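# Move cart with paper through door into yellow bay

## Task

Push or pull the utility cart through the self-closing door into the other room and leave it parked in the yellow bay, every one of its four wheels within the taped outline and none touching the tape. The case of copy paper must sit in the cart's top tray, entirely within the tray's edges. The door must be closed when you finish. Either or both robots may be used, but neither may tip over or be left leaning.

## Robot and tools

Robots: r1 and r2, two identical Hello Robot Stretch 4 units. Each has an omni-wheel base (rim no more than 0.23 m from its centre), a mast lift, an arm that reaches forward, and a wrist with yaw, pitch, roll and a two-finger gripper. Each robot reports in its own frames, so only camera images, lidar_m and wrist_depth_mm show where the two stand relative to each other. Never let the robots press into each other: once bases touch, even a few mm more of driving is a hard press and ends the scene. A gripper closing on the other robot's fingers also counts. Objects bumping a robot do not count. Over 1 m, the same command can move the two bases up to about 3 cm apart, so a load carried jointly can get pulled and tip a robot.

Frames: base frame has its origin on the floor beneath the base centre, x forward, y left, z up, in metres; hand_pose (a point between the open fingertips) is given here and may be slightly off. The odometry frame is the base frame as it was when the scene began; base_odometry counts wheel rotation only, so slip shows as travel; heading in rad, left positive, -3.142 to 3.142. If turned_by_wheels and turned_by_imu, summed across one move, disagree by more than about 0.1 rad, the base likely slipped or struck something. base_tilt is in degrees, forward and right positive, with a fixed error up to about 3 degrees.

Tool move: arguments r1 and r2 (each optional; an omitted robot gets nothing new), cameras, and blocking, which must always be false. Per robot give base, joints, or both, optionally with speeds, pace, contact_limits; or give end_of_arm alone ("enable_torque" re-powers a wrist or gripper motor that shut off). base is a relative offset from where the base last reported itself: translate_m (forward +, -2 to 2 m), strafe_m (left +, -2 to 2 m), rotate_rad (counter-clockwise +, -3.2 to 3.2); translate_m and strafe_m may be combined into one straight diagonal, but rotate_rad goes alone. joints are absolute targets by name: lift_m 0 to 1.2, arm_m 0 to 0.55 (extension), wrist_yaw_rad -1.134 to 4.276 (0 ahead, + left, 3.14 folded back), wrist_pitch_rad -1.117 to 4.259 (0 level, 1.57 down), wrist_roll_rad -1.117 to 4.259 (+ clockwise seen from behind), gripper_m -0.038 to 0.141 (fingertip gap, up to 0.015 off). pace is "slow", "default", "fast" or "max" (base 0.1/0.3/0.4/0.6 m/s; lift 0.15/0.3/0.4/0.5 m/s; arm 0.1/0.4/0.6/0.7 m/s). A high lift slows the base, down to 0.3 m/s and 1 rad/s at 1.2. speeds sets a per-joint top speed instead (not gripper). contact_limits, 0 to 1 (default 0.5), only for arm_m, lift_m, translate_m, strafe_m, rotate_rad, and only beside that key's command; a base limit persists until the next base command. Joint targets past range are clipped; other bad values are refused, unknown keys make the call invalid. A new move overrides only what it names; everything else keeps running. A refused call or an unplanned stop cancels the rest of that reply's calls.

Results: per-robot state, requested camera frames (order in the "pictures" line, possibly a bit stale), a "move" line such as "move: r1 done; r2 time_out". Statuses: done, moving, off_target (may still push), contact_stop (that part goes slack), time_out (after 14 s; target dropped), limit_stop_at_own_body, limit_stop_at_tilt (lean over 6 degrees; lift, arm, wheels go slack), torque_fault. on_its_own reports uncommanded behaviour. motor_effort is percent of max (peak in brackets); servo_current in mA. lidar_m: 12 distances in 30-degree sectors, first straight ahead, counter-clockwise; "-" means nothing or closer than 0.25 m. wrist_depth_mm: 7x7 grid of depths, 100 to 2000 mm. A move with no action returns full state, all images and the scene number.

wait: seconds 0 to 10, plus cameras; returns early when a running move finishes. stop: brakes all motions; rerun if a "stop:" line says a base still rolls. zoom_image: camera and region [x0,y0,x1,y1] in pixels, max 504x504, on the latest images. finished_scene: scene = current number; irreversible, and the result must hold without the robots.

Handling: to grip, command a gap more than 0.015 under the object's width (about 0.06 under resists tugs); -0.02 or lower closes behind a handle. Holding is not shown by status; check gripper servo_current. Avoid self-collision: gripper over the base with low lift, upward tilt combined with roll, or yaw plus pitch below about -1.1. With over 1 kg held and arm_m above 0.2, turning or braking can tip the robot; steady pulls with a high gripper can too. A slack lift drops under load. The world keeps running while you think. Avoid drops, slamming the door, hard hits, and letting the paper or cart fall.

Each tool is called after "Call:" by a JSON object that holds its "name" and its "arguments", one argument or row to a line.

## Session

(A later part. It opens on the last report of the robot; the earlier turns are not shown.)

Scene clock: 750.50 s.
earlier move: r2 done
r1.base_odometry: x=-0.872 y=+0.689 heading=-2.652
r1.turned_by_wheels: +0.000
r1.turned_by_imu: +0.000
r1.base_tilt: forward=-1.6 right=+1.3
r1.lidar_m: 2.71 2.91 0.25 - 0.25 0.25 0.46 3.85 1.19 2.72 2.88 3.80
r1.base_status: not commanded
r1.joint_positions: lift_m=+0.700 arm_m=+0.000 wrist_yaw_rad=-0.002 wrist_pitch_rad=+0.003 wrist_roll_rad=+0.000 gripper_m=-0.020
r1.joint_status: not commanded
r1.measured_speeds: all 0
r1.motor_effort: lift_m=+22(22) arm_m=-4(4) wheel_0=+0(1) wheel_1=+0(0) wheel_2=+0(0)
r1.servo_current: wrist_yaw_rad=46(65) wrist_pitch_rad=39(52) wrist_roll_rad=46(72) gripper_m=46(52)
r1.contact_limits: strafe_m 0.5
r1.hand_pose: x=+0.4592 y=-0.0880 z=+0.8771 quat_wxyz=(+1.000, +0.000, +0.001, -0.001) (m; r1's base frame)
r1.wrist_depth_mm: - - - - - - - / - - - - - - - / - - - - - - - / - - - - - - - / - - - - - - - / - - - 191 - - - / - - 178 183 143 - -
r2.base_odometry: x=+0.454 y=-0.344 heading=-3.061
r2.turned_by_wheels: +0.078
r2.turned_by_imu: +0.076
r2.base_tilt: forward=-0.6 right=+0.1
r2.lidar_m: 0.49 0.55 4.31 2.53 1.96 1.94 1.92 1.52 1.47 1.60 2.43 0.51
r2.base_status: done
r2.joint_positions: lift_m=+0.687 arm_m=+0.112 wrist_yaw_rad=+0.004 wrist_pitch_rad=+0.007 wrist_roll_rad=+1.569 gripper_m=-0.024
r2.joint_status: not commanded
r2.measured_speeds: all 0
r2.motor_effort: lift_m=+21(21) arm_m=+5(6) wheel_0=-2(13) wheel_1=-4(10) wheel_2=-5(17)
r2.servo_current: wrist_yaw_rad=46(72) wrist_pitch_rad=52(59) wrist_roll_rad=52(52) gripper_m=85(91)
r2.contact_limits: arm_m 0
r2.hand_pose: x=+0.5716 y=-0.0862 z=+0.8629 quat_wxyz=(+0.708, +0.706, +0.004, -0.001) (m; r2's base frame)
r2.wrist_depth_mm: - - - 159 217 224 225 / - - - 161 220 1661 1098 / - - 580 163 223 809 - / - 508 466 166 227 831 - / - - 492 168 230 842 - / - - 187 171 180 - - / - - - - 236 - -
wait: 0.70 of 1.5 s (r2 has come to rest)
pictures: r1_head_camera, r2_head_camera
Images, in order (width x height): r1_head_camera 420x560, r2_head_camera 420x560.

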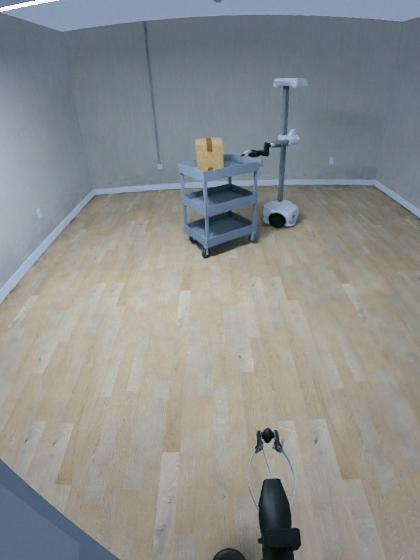

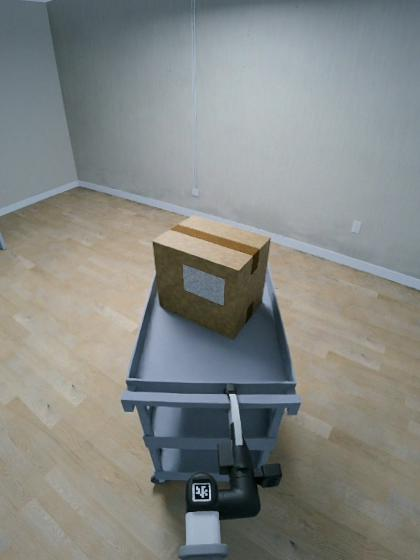

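Call:
{"name": "move", "arguments": {
  "blocking": false,
  "r2": {"base":{"strafe_m":-0.24},"pace":"slow"}
}}

Call:
{"name": "wait", "arguments": {
  "seconds": 4
}}

Call:
{"name": "move", "arguments": {
  "blocking": false,
  "r2": {"base":{"rotate_rad":0.22},"pace":"slow"}
}}

Call:
{"name": "wait", "arguments": {
  "seconds": 1.5
}}

Call:
{"name": "move", "arguments": {
  "blocking": false,
  "r2": {"base":{"strafe_m":-0.24},"pace":"slow"}
}}

Call:
{"name": "wait", "arguments": {
  "seconds": 4
}}

Call:
{"name": "move", "arguments": {
  "blocking": false,
  "r2": {"base":{"rotate_rad":0.22},"pace":"slow"}
}}

Call:
{"name": "wait", "arguments": {
  "seconds": 1.5,
  "cameras": ["r2_head_camera"]
}}

Call:
{"name": "move", "arguments": {
  "blocking": false,
  "r2": {"base":{"strafe_m":-0.24},"pace":"slow"}
}}

Call:
{"name": "wait", "arguments": {
  "seconds": 4
}}

Call:
{"name": "move", "arguments": {
  "blocking": false,
  "r2": {"base":{"rotate_rad":0.22},"pace":"slow"}
}}

Call:
{"name": "wait", "arguments": {
  "seconds": 1.5,
  "cameras": ["r2_head_camera","r1_head_camera"]
}}

Scene clock: 766.83 s.
move: r2 moving
r1: as last shown
r1.lidar_m: 2.70 2.94 0.25 - 0.25 0.25 0.46 3.85 1.19 2.71 2.86 3.81
r1.motor_effort: lift_m=+22(22) arm_m=-4(4) wheel_0=+0(0) wheel_1=+0(0) wheel_2=+0(0)
r1.servo_current: wrist_yaw_rad=52(59) wrist_pitch_rad=52(52) wrist_roll_rad=39(59) gripper_m=39(46)
r1.contact_limits: strafe_m 0.5
r1.wrist_depth_mm: - - - - - - - / - - - - - - - / - - - - - - - / - - - - - - - / - - - - - - - / - - - 191 - - - / - - 178 184 144 - -
r2.base_odometry: x=+0.453 y=-0.330 heading=-3.060
r2.turned_by_wheels: +0.000
r2.turned_by_imu: +0.001
r2.base_tilt: forward=-0.7 right=+0.1
r2.lidar_m: 0.51 0.54 4.32 2.56 1.99 1.92 1.90 1.48 1.47 1.60 2.38 0.52
r2.base_status: strafe_m moving
r2.joint_positions: lift_m=+0.687 arm_m=+0.112 wrist_yaw_rad=+0.004 wrist_pitch_rad=+0.007 wrist_roll_rad=+1.569 gripper_m=-0.024
r2.joint_status: not commanded
r2.measured_speeds: translate_m=-0.001 strafe_m=-0.056 rotate_rad=+0.003 lift_m=+0.000 arm_m=+0.000 wrist_yaw_rad=+0.000 wrist_pitch_rad=+0.000 wrist_roll_rad=+0.000
r2.motor_effort: lift_m=+21(21) arm_m=+5(5) wheel_0=+7(11) wheel_1=-10(10) wheel_2=-1(4)
r2.servo_current: wrist_yaw_rad=52(59) wrist_pitch_rad=52(52) wrist_roll_rad=52(59) gripper_m=91(91)
r2.contact_limits: arm_m 0
r2.hand_pose: x=+0.5716 y=-0.0862 z=+0.8629 quat_wxyz=(+0.708, +0.706, +0.004, -0.001) (m; r2's base frame)
r2.wrist_depth_mm: - - - 160 219 226 226 / - - - 162 221 1661 1078 / - - 591 164 224 798 - / - - 466 166 226 820 - / - - 484 169 230 842 - / - - 186 171 181 - - / - - - - 236 - -
pictures: none

Scene clock: 769.87 s.
earlier move: r2 done
r1.base_odometry: x=-0.872 y=+0.689 heading=-2.652
r1.turned_by_wheels: +0.000
r1.turned_by_imu: +0.000
r1.base_tilt: forward=-1.6 right=+1.3
r1.lidar_m: 2.78 2.92 0.25 - 0.25 0.25 0.46 3.85 1.20 2.72 2.85 3.82
r1.base_status: not commanded
r1.joint_positions: lift_m=+0.700 arm_m=+0.000 wrist_yaw_rad=-0.002 wrist_pitch_rad=+0.003 wrist_roll_rad=+0.000 gripper_m=-0.020
r1.joint_status: not commanded
r1.measured_speeds: all 0
r1.motor_effort: lift_m=+22(22) arm_m=-4(4) wheel_0=+0(1) wheel_1=+0(0) wheel_2=+0(0)
r1.servo_current: wrist_yaw_rad=46(72) wrist_pitch_rad=46(52) wrist_roll_rad=52(65) gripper_m=46(52)
r1.contact_limits: strafe_m 0.5
r1.hand_pose: x=+0.4592 y=-0.0880 z=+0.8771 quat_wxyz=(+1.000, +0.000, +0.001, -0.001) (m; r1's base frame)
r1.wrist_depth_mm: - - - - - - - / - - - - - - - / - - - - - - - / - - - - - - - / - - - - - - - / - - - 191 - - - / - - 177 183 143 - -
r2.base_odometry: x=+0.435 y=-0.105 heading=-3.061
r2.turned_by_wheels: +0.000
r2.turned_by_imu: +0.001
r2.base_tilt: forward=-0.7 right=+0.1
r2.lidar_m: 0.45 0.43 3.65 2.70 2.13 2.09 1.69 1.33 1.29 1.40 2.12 0.57
r2.base_status: done
r2.joint_positions: lift_m=+0.687 arm_m=+0.112 wrist_yaw_rad=+0.004 wrist_pitch_rad=+0.007 wrist_roll_rad=+1.569 gripper_m=-0.024
r2.joint_status: not commanded
r2.measured_speeds: all 0
r2.motor_effort: lift_m=+20(21) arm_m=+5(5) wheel_0=+4(15) wheel_1=-5(10) wheel_2=+0(4)
r2.servo_current: wrist_yaw_rad=52(59) wrist_pitch_rad=52(59) wrist_roll_rad=59(65) gripper_m=85(98)
r2.contact_limits: arm_m 0
r2.hand_pose: x=+0.5716 y=-0.0862 z=+0.8629 quat_wxyz=(+0.708, +0.706, +0.004, -0.001) (m; r2's base frame)
r2.wrist_depth_mm: - - - 220 - 1661 1138 / - - - 244 276 283 286 / - - - 198 263 1661 1160 / - - - 189 249 1661 - / - - 544 181 237 831 - / - 452 187 171 180 - - / - 473 469 - 221 - -
wait: 3.03 of 4 s (r2 has come to rest)
pictures: none

Scene clock: 770.37 s.
move: r2 moving
r1: as last shown
r1.lidar_m: 2.76 2.92 0.25 - 0.25 0.25 0.45 3.83 1.18 2.73 2.84 3.80
r1.motor_effort: lift_m=+22(22) arm_m=-4(4) wheel_0=+0(0) wheel_1=+0(1) wheel_2=+0(0)
r1.servo_current: wrist_yaw_rad=46(59) wrist_pitch_rad=39(46) wrist_roll_rad=59(59) gripper_m=39(46)
r1.contact_limits: strafe_m 0.5
r1.wrist_depth_mm: - - - - - - - / - - - - - - - / - - - - - - - / - - - - - - - / - - - - - - - / - - - 191 - - - / - - 178 184 144 - -
r2.base_odometry: x=+0.435 y=-0.105 heading=-2.938
r2.turned_by_wheels: +0.123
r2.turned_by_imu: +0.119
r2.base_tilt: forward=-0.7 right=+0.1
r2.lidar_m: 0.48 0.48 4.47 2.50 2.10 2.13 1.54 1.30 1.30 1.48 2.49 0.54
r2.base_status: rotate_rad moving
r2.joint_positions: lift_m=+0.687 arm_m=+0.112 wrist_yaw_rad=-0.010 wrist_pitch_rad=+0.007 wrist_roll_rad=+1.569 gripper_m=-0.024
r2.joint_status: not commanded
r2.measured_speeds: translate_m=-0.001 strafe_m=+0.000 rotate_rad=+0.469 lift_m=+0.000 arm_m=+0.000 wrist_yaw_rad=+0.000 wrist_pitch_rad=+0.000 wrist_roll_rad=+0.000
r2.motor_effort: lift_m=+20(21) arm_m=+6(6) wheel_0=-10(15) wheel_1=-7(10) wheel_2=-17(17)
r2.servo_current: wrist_yaw_rad=65(65) wrist_pitch_rad=46(52) wrist_roll_rad=59(59) gripper_m=85(91)
r2.contact_limits: arm_m 0
r2.hand_pose: x=+0.5702 y=-0.0904 z=+0.8629 quat_wxyz=(+0.708, +0.706, -0.001, -0.006) (m; r2's base frame)
r2.wrist_depth_mm: - - - 198 265 1499 1098 / - - - 251 256 277 277 / - - - 186 247 1661 521 / - - 654 180 240 809 - / - - 466 175 234 820 - / - 480 187 169 180 - - / - - 492 - 222 - -
pictures: none

Scene clock: 771.10 s.
earlier move: r2 done
r1.base_odometry: x=-0.872 y=+0.689 heading=-2.652
r1.turned_by_wheels: +0.000
r1.turned_by_imu: +0.000
r1.base_tilt: forward=-1.5 right=+1.3
r1.lidar_m: 2.74 2.91 0.25 - 0.25 0.25 0.44 3.86 1.20 2.73 2.85 3.81
r1.base_status: not commanded
r1.joint_positions: lift_m=+0.700 arm_m=+0.000 wrist_yaw_rad=-0.002 wrist_pitch_rad=+0.003 wrist_roll_rad=+0.000 gripper_m=-0.020
r1.joint_status: not commanded
r1.measured_speeds: all 0
r1.motor_effort: lift_m=+22(22) arm_m=-4(4) wheel_0=+0(1) wheel_1=+0(1) wheel_2=+0(0)
r1.servo_current: wrist_yaw_rad=59(65) wrist_pitch_rad=39(52) wrist_roll_rad=52(59) gripper_m=39(46)
r1.contact_limits: strafe_m 0.5
r1.hand_pose: x=+0.4592 y=-0.0880 z=+0.8771 quat_wxyz=(+1.000, +0.000, +0.001, -0.001) (m; r1's base frame)
r1.wrist_depth_mm: - - - - - - - / - - - - - - - / - - - - - - - / - - - - - - - / - - - - - - - / - - - 191 - - - / - - 178 183 143 - -
r2.base_odometry: x=+0.435 y=-0.105 heading=-2.842
r2.turned_by_wheels: +0.096
r2.turned_by_imu: +0.094
r2.base_tilt: forward=-0.7 right=+0.1
r2.lidar_m: 0.52 0.55 3.81 2.37 2.06 2.11 1.43 1.29 1.31 1.59 2.64 0.52
r2.base_status: done
r2.joint_positions: lift_m=+0.687 arm_m=+0.112 wrist_yaw_rad=+0.003 wrist_pitch_rad=+0.007 wrist_roll_rad=+1.569 gripper_m=-0.024
r2.joint_status: not commanded
r2.measured_speeds: all 0
r2.motor_effort: lift_m=+20(21) arm_m=+5(6) wheel_0=-3(15) wheel_1=-5(10) wheel_2=-5(17)
r2.servo_current: wrist_yaw_rad=39(65) wrist_pitch_rad=52(52) wrist_roll_rad=52(59) gripper_m=85(91)
r2.contact_limits: arm_m 0
r2.hand_pose: x=+0.5715 y=-0.0866 z=+0.8629 quat_wxyz=(+0.708, +0.706, +0.004, -0.002) (m; r2's base frame)
r2.wrist_depth_mm: - - - 156 214 222 221 / - - - 158 218 1537 - / - - 564 161 222 809 - / - 496 459 164 225 820 - / - - 496 167 230 842 - / - - 187 171 180 - - / - - - - 237 - -
wait: 0.73 of 1.5 s (r2 has come to rest)
pictures: none

Scene clock: 771.60 s.
move: r2 moving
r1: as last shown
r1.base_tilt: forward=-1.6 right=+1.3
r1.lidar_m: 2.72 2.92 0.25 - 0.25 0.25 0.46 3.81 1.19 2.75 2.84 3.81
r1.motor_effort: lift_m=+22(22) arm_m=-4(4) wheel_0=+1(1) wheel_1=+0(0) wheel_2=+0(0)
r1.servo_current: wrist_yaw_rad=33(65) wrist_pitch_rad=39(46) wrist_roll_rad=52(59) gripper_m=39(46)
r1.contact_limits: strafe_m 0.5
r1.wrist_depth_mm: - - - - - - - / - - - - - - - / - - - - - - - / - - - - - - - / - - - - - - - / - - - 191 - - - / - - 178 183 144 - -
r2.base_odometry: x=+0.431 y=-0.092 heading=-2.842
r2.turned_by_wheels: +0.000
r2.turned_by_imu: +0.000
r2.base_tilt: forward=-0.7 right=+0.1
r2.lidar_m: 0.51 0.54 3.82 2.39 2.08 2.14 1.46 1.27 1.28 1.58 2.62 0.53
r2.base_status: strafe_m moving
r2.joint_positions: lift_m=+0.687 arm_m=+0.112 wrist_yaw_rad=+0.003 wrist_pitch_rad=+0.007 wrist_roll_rad=+1.569 gripper_m=-0.024
r2.joint_status: not commanded
r2.measured_speeds: translate_m=+0.000 strafe_m=-0.055 rotate_rad=+0.001 lift_m=+0.000 arm_m=+0.000 wrist_yaw_rad=+0.000 wrist_pitch_rad=+0.000 wrist_roll_rad=+0.000
r2.motor_effort: lift_m=+21(21) arm_m=+5(5) wheel_0=+8(12) wheel_1=-8(9) wheel_2=+1(3)
r2.servo_current: wrist_yaw_rad=46(65) wrist_pitch_rad=39(52) wrist_roll_rad=59(59) gripper_m=91(91)
r2.contact_limits: arm_m 0
r2.hand_pose: x=+0.5715 y=-0.0866 z=+0.8629 quat_wxyz=(+0.708, +0.706, +0.004, -0.002) (m; r2's base frame)
r2.wrist_depth_mm: - - - 156 214 221 222 / - - - 158 217 1537 1098 / - - 569 161 221 809 - / - 492 459 164 226 831 - / - - 496 167 229 842 - / - - 188 170 180 - - / - - - - 238 - -
pictures: none

Scene clock: 774.63 s.
earlier move: r2 done
r1.base_odometry: x=-0.872 y=+0.689 heading=-2.652
r1.turned_by_wheels: +0.000
r1.turned_by_imu: +0.000
r1.base_tilt: forward=-1.6 right=+1.2
r1.lidar_m: 2.81 2.91 0.25 - 0.25 0.25 0.45 3.82 1.19 2.72 2.86 3.80
r1.base_status: not commanded
r1.joint_positions: lift_m=+0.700 arm_m=+0.000 wrist_yaw_rad=-0.002 wrist_pitch_rad=+0.003 wrist_roll_rad=+0.000 gripper_m=-0.020
r1.joint_status: not commanded
r1.measured_speeds: all 0
r1.motor_effort: lift_m=+22(22) arm_m=-4(4) wheel_0=-1(1) wheel_1=+0(1) wheel_2=+0(0)
r1.servo_current: wrist_yaw_rad=46(65) wrist_pitch_rad=52(52) wrist_roll_rad=59(72) gripper_m=46(46)
r1.contact_limits: strafe_m 0.5
r1.hand_pose: x=+0.4592 y=-0.0880 z=+0.8771 quat_wxyz=(+1.000, +0.000, +0.001, -0.001) (m; r1's base frame)
r1.wrist_depth_mm: - - - - - - - / - - - - - - - / - - - - - - - / - - - - - - - / - - - - - - - / - - - 190 - - - / - - 178 183 144 - -
r2.base_odometry: x=+0.364 y=+0.124 heading=-2.842
r2.turned_by_wheels: +0.000
r2.turned_by_imu: +0.000
r2.base_tilt: forward=-0.7 right=+0.1
r2.lidar_m: 0.45 0.45 4.12 2.57 2.27 2.08 1.26 1.13 1.12 1.39 2.47 0.54
r2.base_status: done
r2.joint_positions: lift_m=+0.687 arm_m=+0.112 wrist_yaw_rad=+0.003 wrist_pitch_rad=+0.007 wrist_roll_rad=+1.569 gripper_m=-0.024
r2.joint_status: not commanded
r2.measured_speeds: all 0
r2.motor_effort: lift_m=+21(21) arm_m=+5(5) wheel_0=+3(12) wheel_1=-5(9) wheel_2=+0(3)
r2.servo_current: wrist_yaw_rad=46(65) wrist_pitch_rad=46(59) wrist_roll_rad=46(59) gripper_m=85(98)
r2.contact_limits: arm_m 0
r2.hand_pose: x=+0.5715 y=-0.0866 z=+0.8629 quat_wxyz=(+0.708, +0.706, +0.004, -0.002) (m; r2's base frame)
r2.wrist_depth_mm: - - - 211 - 1618 1118 / - - - 243 272 278 278 / - - - 252 256 1661 1182 / - - - 187 246 809 - / - - 521 179 237 831 - / - 459 187 171 180 - - / - - 477 - 220 - -
wait: 3.03 of 4 s (r2 has come to rest)
pictures: none

Scene clock: 775.13 s.
move: r2 moving
r1: as last shown
r1.base_tilt: forward=-1.6 right=+1.3
r1.lidar_m: 2.79 2.91 0.25 - 0.25 0.25 0.46 3.84 1.21 2.69 2.83 3.80
r1.motor_effort: lift_m=+22(22) arm_m=-4(4) wheel_0=+0(1) wheel_1=+0(0) wheel_2=+0(0)
r1.servo_current: wrist_yaw_rad=39(59) wrist_pitch_rad=46(52) wrist_roll_rad=39(65) gripper_m=39(39)
r1.contact_limits: strafe_m 0.5
r1.wrist_depth_mm: - - - - - - - / - - - - - - - / - - - - - - - / - - - - - - - / - - - - - - - / - - - 191 - - - / - - 178 183 143 - -
r2.base_odometry: x=+0.364 y=+0.124 heading=-2.719
r2.turned_by_wheels: +0.123
r2.turned_by_imu: +0.119
r2.base_tilt: forward=-0.7 right=+0.1
r2.lidar_m: 0.49 0.49 3.50 2.42 2.29 1.74 1.20 1.13 1.15 1.50 2.44 0.52
r2.base_status: rotate_rad moving
r2.joint_positions: lift_m=+0.687 arm_m=+0.112 wrist_yaw_rad=-0.010 wrist_pitch_rad=+0.007 wrist_roll_rad=+1.569 gripper_m=-0.024
r2.joint_status: not commanded
r2.measured_speeds: translate_m=-0.002 strafe_m=+0.000 rotate_rad=+0.472 lift_m=+0.000 arm_m=+0.000 wrist_yaw_rad=+0.000 wrist_pitch_rad=+0.000 wrist_roll_rad=+0.000
r2.motor_effort: lift_m=+20(21) arm_m=+5(6) wheel_0=-15(15) wheel_1=-9(11) wheel_2=-16(18)
r2.servo_current: wrist_yaw_rad=65(65) wrist_pitch_rad=52(52) wrist_roll_rad=59(59) gripper_m=91(91)
r2.contact_limits: arm_m 0
r2.hand_pose: x=+0.5703 y=-0.0902 z=+0.8629 quat_wxyz=(+0.708, +0.706, -0.001, -0.006) (m; r2's base frame)
r2.wrist_depth_mm: - - - 194 250 1366 1042 / - - - 185 247 1499 399 / - - - 180 242 1661 - / - - 591 236 236 820 - / - 492 459 174 233 820 - / - - 187 170 180 - - / - - 517 - 225 - -
pictures: none

Scene clock: 775.87 s.
earlier move: r2 done
r1.base_odometry: x=-0.872 y=+0.689 heading=-2.652
r1.turned_by_wheels: +0.000
r1.turned_by_imu: +0.000
r1.base_tilt: forward=-1.6 right=+1.3
r1.lidar_m: 2.78 2.92 0.25 - 0.25 0.25 0.43 3.85 1.19 2.71 2.85 3.83
r1.base_status: not commanded
r1.joint_positions: lift_m=+0.700 arm_m=+0.000 wrist_yaw_rad=-0.002 wrist_pitch_rad=+0.003 wrist_roll_rad=+0.000 gripper_m=-0.020
r1.joint_status: not commanded
r1.measured_speeds: all 0
r1.motor_effort: lift_m=+22(22) arm_m=-4(4) wheel_0=+0(1) wheel_1=+0(0) wheel_2=+0(0)
r1.servo_current: wrist_yaw_rad=26(65) wrist_pitch_rad=39(52) wrist_roll_rad=39(65) gripper_m=39(46)
r1.contact_limits: strafe_m 0.5
r1.hand_pose: x=+0.4592 y=-0.0880 z=+0.8771 quat_wxyz=(+1.000, +0.000, +0.001, -0.001) (m; r1's base frame)
r1.wrist_depth_mm: - - - - - - - / - - - - - - - / - - - - - - - / - - - - - - - / - - - - - - - / - - - 191 - - - / - - 178 183 144 - -
r2.base_odometry: x=+0.364 y=+0.124 heading=-2.623
r2.turned_by_wheels: +0.096
r2.turned_by_imu: +0.093
r2.base_tilt: forward=-0.7 right=+0.1
r2.lidar_m: 0.51 0.58 3.20 2.32 2.27 1.62 1.17 1.12 1.22 1.67 2.45 0.50
r2.base_status: done
r2.joint_positions: lift_m=+0.687 arm_m=+0.112 wrist_yaw_rad=+0.003 wrist_pitch_rad=+0.007 wrist_roll_rad=+1.569 gripper_m=-0.024
r2.joint_status: not commanded
r2.measured_speeds: all 0
r2.motor_effort: lift_m=+20(21) arm_m=+5(6) wheel_0=-4(15) wheel_1=-4(11) wheel_2=-5(18)
r2.servo_current: wrist_yaw_rad=46(65) wrist_pitch_rad=52(59) wrist_roll_rad=46(59) gripper_m=85(91)
r2.contact_limits: arm_m 0
r2.hand_pose: x=+0.5714 y=-0.0866 z=+0.8629 quat_wxyz=(+0.708, +0.706, +0.004, -0.002) (m; r2's base frame)
r2.wrist_depth_mm: - - - 152 210 220 219 / - - - 156 214 1576 - / - - 544 158 218 809 - / - 477 455 162 224 831 - / - - 504 166 229 - - / - - 187 170 180 - - / - - - - 240 1661 -
wait: 0.73 of 1.5 s (r2 has come to rest)
pictures: r2_head_camera
Images, in order (width x height): r2_head_camera 420x560.

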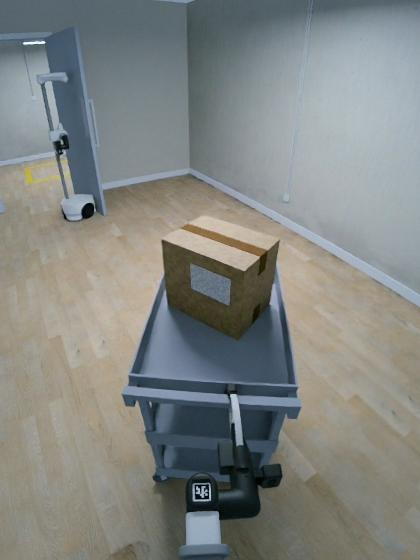

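Scene clock: 776.37 s.
move: r2 moving
r1: as last shown
r1.lidar_m: 2.76 2.90 0.25 - 0.25 0.25 0.46 3.82 1.19 2.73 2.86 3.80
r1.servo_current: wrist_yaw_rad=59(59) wrist_pitch_rad=46(46) wrist_roll_rad=39(59) gripper_m=39(46)
r1.contact_limits: strafe_m 0.5
r1.wrist_depth_mm: - - - - - - - / - - - - - - - / - - - - - - - / - - - - - - - / - - - - - - - / - - - 191 - - - / - - 178 183 143 - -
r2.base_odometry: x=+0.357 y=+0.136 heading=-2.623
r2.turned_by_wheels: +0.000
r2.turned_by_imu: +0.000
r2.base_tilt: forward=-0.6 right=+0.1
r2.lidar_m: 0.52 0.57 3.15 2.39 2.28 1.59 1.15 1.12 1.19 1.66 2.44 0.52
r2.base_status: strafe_m moving
r2.joint_positions: lift_m=+0.687 arm_m=+0.112 wrist_yaw_rad=+0.003 wrist_pitch_rad=+0.007 wrist_roll_rad=+1.569 gripper_m=-0.024
r2.joint_status: not commanded
r2.measured_speeds: translate_m=+0.000 strafe_m=-0.055 rotate_rad=+0.001 lift_m=+0.000 arm_m=+0.000 wrist_yaw_rad=+0.000 wrist_pitch_rad=+0.000 wrist_roll_rad=+0.000
r2.motor_effort: lift_m=+20(21) arm_m=+5(6) wheel_0=+9(11) wheel_1=-7(10) wheel_2=+0(4)
r2.servo_current: wrist_yaw_rad=33(59) wrist_pitch_rad=52(52) wrist_roll_rad=46(46) gripper_m=85(91)
r2.contact_limits: arm_m 0
r2.hand_pose: x=+0.5714 y=-0.0866 z=+0.8629 quat_wxyz=(+0.708, +0.706, +0.004, -0.002) (m; r2's base frame)
r2.wrist_depth_mm: - - - 151 209 218 216 / - - - 155 213 1576 - / - - 539 158 219 809 - / - 477 459 162 223 831 - / - - 500 166 229 - - / - - 188 170 180 - - / - - - - 239 - -
pictures: none

Scene clock: 779.40 s.
earlier move: r2 done
r1.base_odometry: x=-0.872 y=+0.689 heading=-2.652
r1.turned_by_wheels: +0.000
r1.turned_by_imu: +0.000
r1.base_tilt: forward=-1.6 right=+1.3
r1.lidar_m: 2.86 2.94 0.25 - 0.25 0.25 0.46 3.85 1.19 2.74 2.85 3.80
r1.base_status: not commanded
r1.joint_positions: lift_m=+0.700 arm_m=+0.000 wrist_yaw_rad=-0.002 wrist_pitch_rad=+0.003 wrist_roll_rad=+0.000 gripper_m=-0.020
r1.joint_status: not commanded
r1.measured_speeds: all 0
r1.motor_effort: lift_m=+22(22) arm_m=-4(4) wheel_0=+0(1) wheel_1=+0(0) wheel_2=+0(0)
r1.servo_current: wrist_yaw_rad=46(78) wrist_pitch_rad=33(52) wrist_roll_rad=59(65) gripper_m=39(46)
r1.contact_limits: strafe_m 0.5
r1.hand_pose: x=+0.4592 y=-0.0880 z=+0.8771 quat_wxyz=(+1.000, +0.000, +0.001, -0.001) (m; r1's base frame)
r1.wrist_depth_mm: - - - - - - - / - - - - - - - / - - - - - - - / - - - - - - - / - - - - - - - / - - - 191 - - - / - - 178 182 143 - -
r2.base_odometry: x=+0.245 y=+0.332 heading=-2.623
r2.turned_by_wheels: +0.000
r2.turned_by_imu: +0.001
r2.base_tilt: forward=-0.6 right=+0.1
r2.lidar_m: 0.48 0.47 3.47 2.55 2.49 1.44 1.05 0.99 1.05 1.51 2.23 0.53
r2.base_status: done
r2.joint_positions: lift_m=+0.687 arm_m=+0.112 wrist_yaw_rad=+0.003 wrist_pitch_rad=+0.007 wrist_roll_rad=+1.569 gripper_m=-0.024
r2.joint_status: not commanded
r2.measured_speeds: all 0
r2.motor_effort: lift_m=+20(21) arm_m=+5(6) wheel_0=+4(13) wheel_1=-4(10) wheel_2=+0(4)
r2.servo_current: wrist_yaw_rad=59(59) wrist_pitch_rad=46(59) wrist_roll_rad=46(59) gripper_m=91(91)
r2.contact_limits: arm_m 0
r2.hand_pose: x=+0.5714 y=-0.0866 z=+0.8629 quat_wxyz=(+0.708, +0.706, +0.004, -0.002) (m; r2's base frame)
r2.wrist_depth_mm: - - - 202 - 1618 1160 / - - - 243 260 270 271 / - - - 246 251 1661 549 / - - - 183 242 842 - / - - 492 178 236 842 - / - 477 187 171 181 - - / - - 492 - 224 - -
wait: 3.03 of 4 s (r2 has come to rest)
pictures: none

Scene clock: 779.90 s.
move: r2 moving
r1: as last shown
r1.lidar_m: 2.82 2.94 0.25 - 0.25 0.25 0.45 3.84 1.20 2.71 2.86 3.81
r1.servo_current: wrist_yaw_rad=39(59) wrist_pitch_rad=33(46) wrist_roll_rad=46(65) gripper_m=46(52)
r1.contact_limits: strafe_m 0.5
r1.wrist_depth_mm: - - - - - - - / - - - - - - - / - - - - - - - / - - - - - - - / - - - - - - - / - - - 191 - - - / - - 178 183 143 - -
r2.base_odometry: x=+0.245 y=+0.332 heading=-2.500
r2.turned_by_wheels: +0.123
r2.turned_by_imu: +0.119
r2.base_tilt: forward=-0.7 right=+0.1
r2.lidar_m: 0.51 0.51 3.14 2.49 2.47 1.32 1.02 1.02 1.11 1.73 2.25 0.52
r2.base_status: rotate_rad moving
r2.joint_positions: lift_m=+0.687 arm_m=+0.112 wrist_yaw_rad=-0.008 wrist_pitch_rad=+0.007 wrist_roll_rad=+1.569 gripper_m=-0.024
r2.joint_status: not commanded
r2.measured_speeds: translate_m=-0.001 strafe_m=+0.001 rotate_rad=+0.469 lift_m=+0.000 arm_m=+0.000 wrist_yaw_rad=+0.000 wrist_pitch_rad=+0.000 wrist_roll_rad=+0.000
r2.motor_effort: lift_m=+21(21) arm_m=+6(6) wheel_0=-11(14) wheel_1=-8(10) wheel_2=-16(16)
r2.servo_current: wrist_yaw_rad=59(59) wrist_pitch_rad=52(52) wrist_roll_rad=39(59) gripper_m=98(98)
r2.contact_limits: arm_m 0
r2.hand_pose: x=+0.5704 y=-0.0898 z=+0.8629 quat_wxyz=(+0.708, +0.706, +0.000, -0.006) (m; r2's base frame)
r2.wrist_depth_mm: - - - 177 238 246 248 / - - - 176 238 1537 442 / - - - 174 236 1537 - / - - 539 173 233 854 - / - 473 459 172 231 831 - / - - 187 171 180 820 - / - - 544 - 229 - -
pictures: none

Scene clock: 780.63 s.
earlier move: r2 done
r1.base_odometry: x=-0.872 y=+0.689 heading=-2.652
r1.turned_by_wheels: +0.000
r1.turned_by_imu: +0.000
r1.base_tilt: forward=-1.6 right=+1.3
r1.lidar_m: 2.78 2.92 0.25 - 0.25 0.25 0.45 3.86 1.20 2.71 2.83 3.80
r1.base_status: not commanded
r1.joint_positions: lift_m=+0.700 arm_m=+0.000 wrist_yaw_rad=-0.002 wrist_pitch_rad=+0.003 wrist_roll_rad=+0.000 gripper_m=-0.020
r1.joint_status: not commanded
r1.measured_speeds: all 0
r1.motor_effort: lift_m=+22(22) arm_m=-4(4) wheel_0=+0(1) wheel_1=+0(0) wheel_2=+0(0)
r1.servo_current: wrist_yaw_rad=59(78) wrist_pitch_rad=46(59) wrist_roll_rad=52(65) gripper_m=39(52)
r1.contact_limits: strafe_m 0.5
r1.hand_pose: x=+0.4592 y=-0.0880 z=+0.8771 quat_wxyz=(+1.000, +0.000, +0.001, -0.001) (m; r1's base frame)
r1.wrist_depth_mm: - - - - - - - / - - - - - - - / - - - - - - - / - - - - - - - / - - - - - - - / - - - 191 - - - / - - 178 183 143 - -
r2.base_odometry: x=+0.245 y=+0.332 heading=-2.404
r2.turned_by_wheels: +0.096
r2.turned_by_imu: +0.094
r2.base_tilt: forward=-0.7 right=+0.0
r2.lidar_m: 0.52 0.58 2.92 2.49 2.15 1.21 1.01 1.00 1.19 2.01 2.25 0.52
r2.base_status: done
r2.joint_positions: lift_m=+0.687 arm_m=+0.112 wrist_yaw_rad=+0.002 wrist_pitch_rad=+0.007 wrist_roll_rad=+1.569 gripper_m=-0.024
r2.joint_status: not commanded
r2.measured_speeds: all 0
r2.motor_effort: lift_m=+21(21) arm_m=+6(6) wheel_0=-3(14) wheel_1=-3(10) wheel_2=-6(16)
r2.servo_current: wrist_yaw_rad=39(59) wrist_pitch_rad=39(52) wrist_roll_rad=46(59) gripper_m=85(98)
r2.contact_limits: arm_m 0
r2.hand_pose: x=+0.5714 y=-0.0867 z=+0.8629 quat_wxyz=(+0.708, +0.706, +0.003, -0.002) (m; r2's base frame)
r2.wrist_depth_mm: - - - 147 204 227 224 / - - - 152 210 798 - / - - 517 155 216 809 - / - 469 462 160 223 842 - / - - 517 165 228 - - / - - 186 170 180 - - / - - - - 242 1708 -
wait: 0.73 of 1.5 s (r2 has come to rest)
pictures: r1_head_camera, r2_head_camera
Images, in order (width x height): r1_head_camera 420x560, r2_head_camera 420x560.

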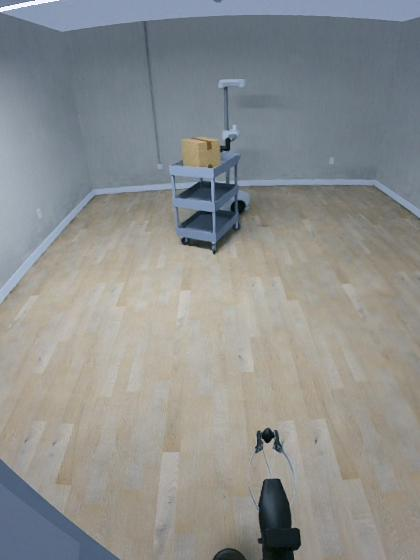

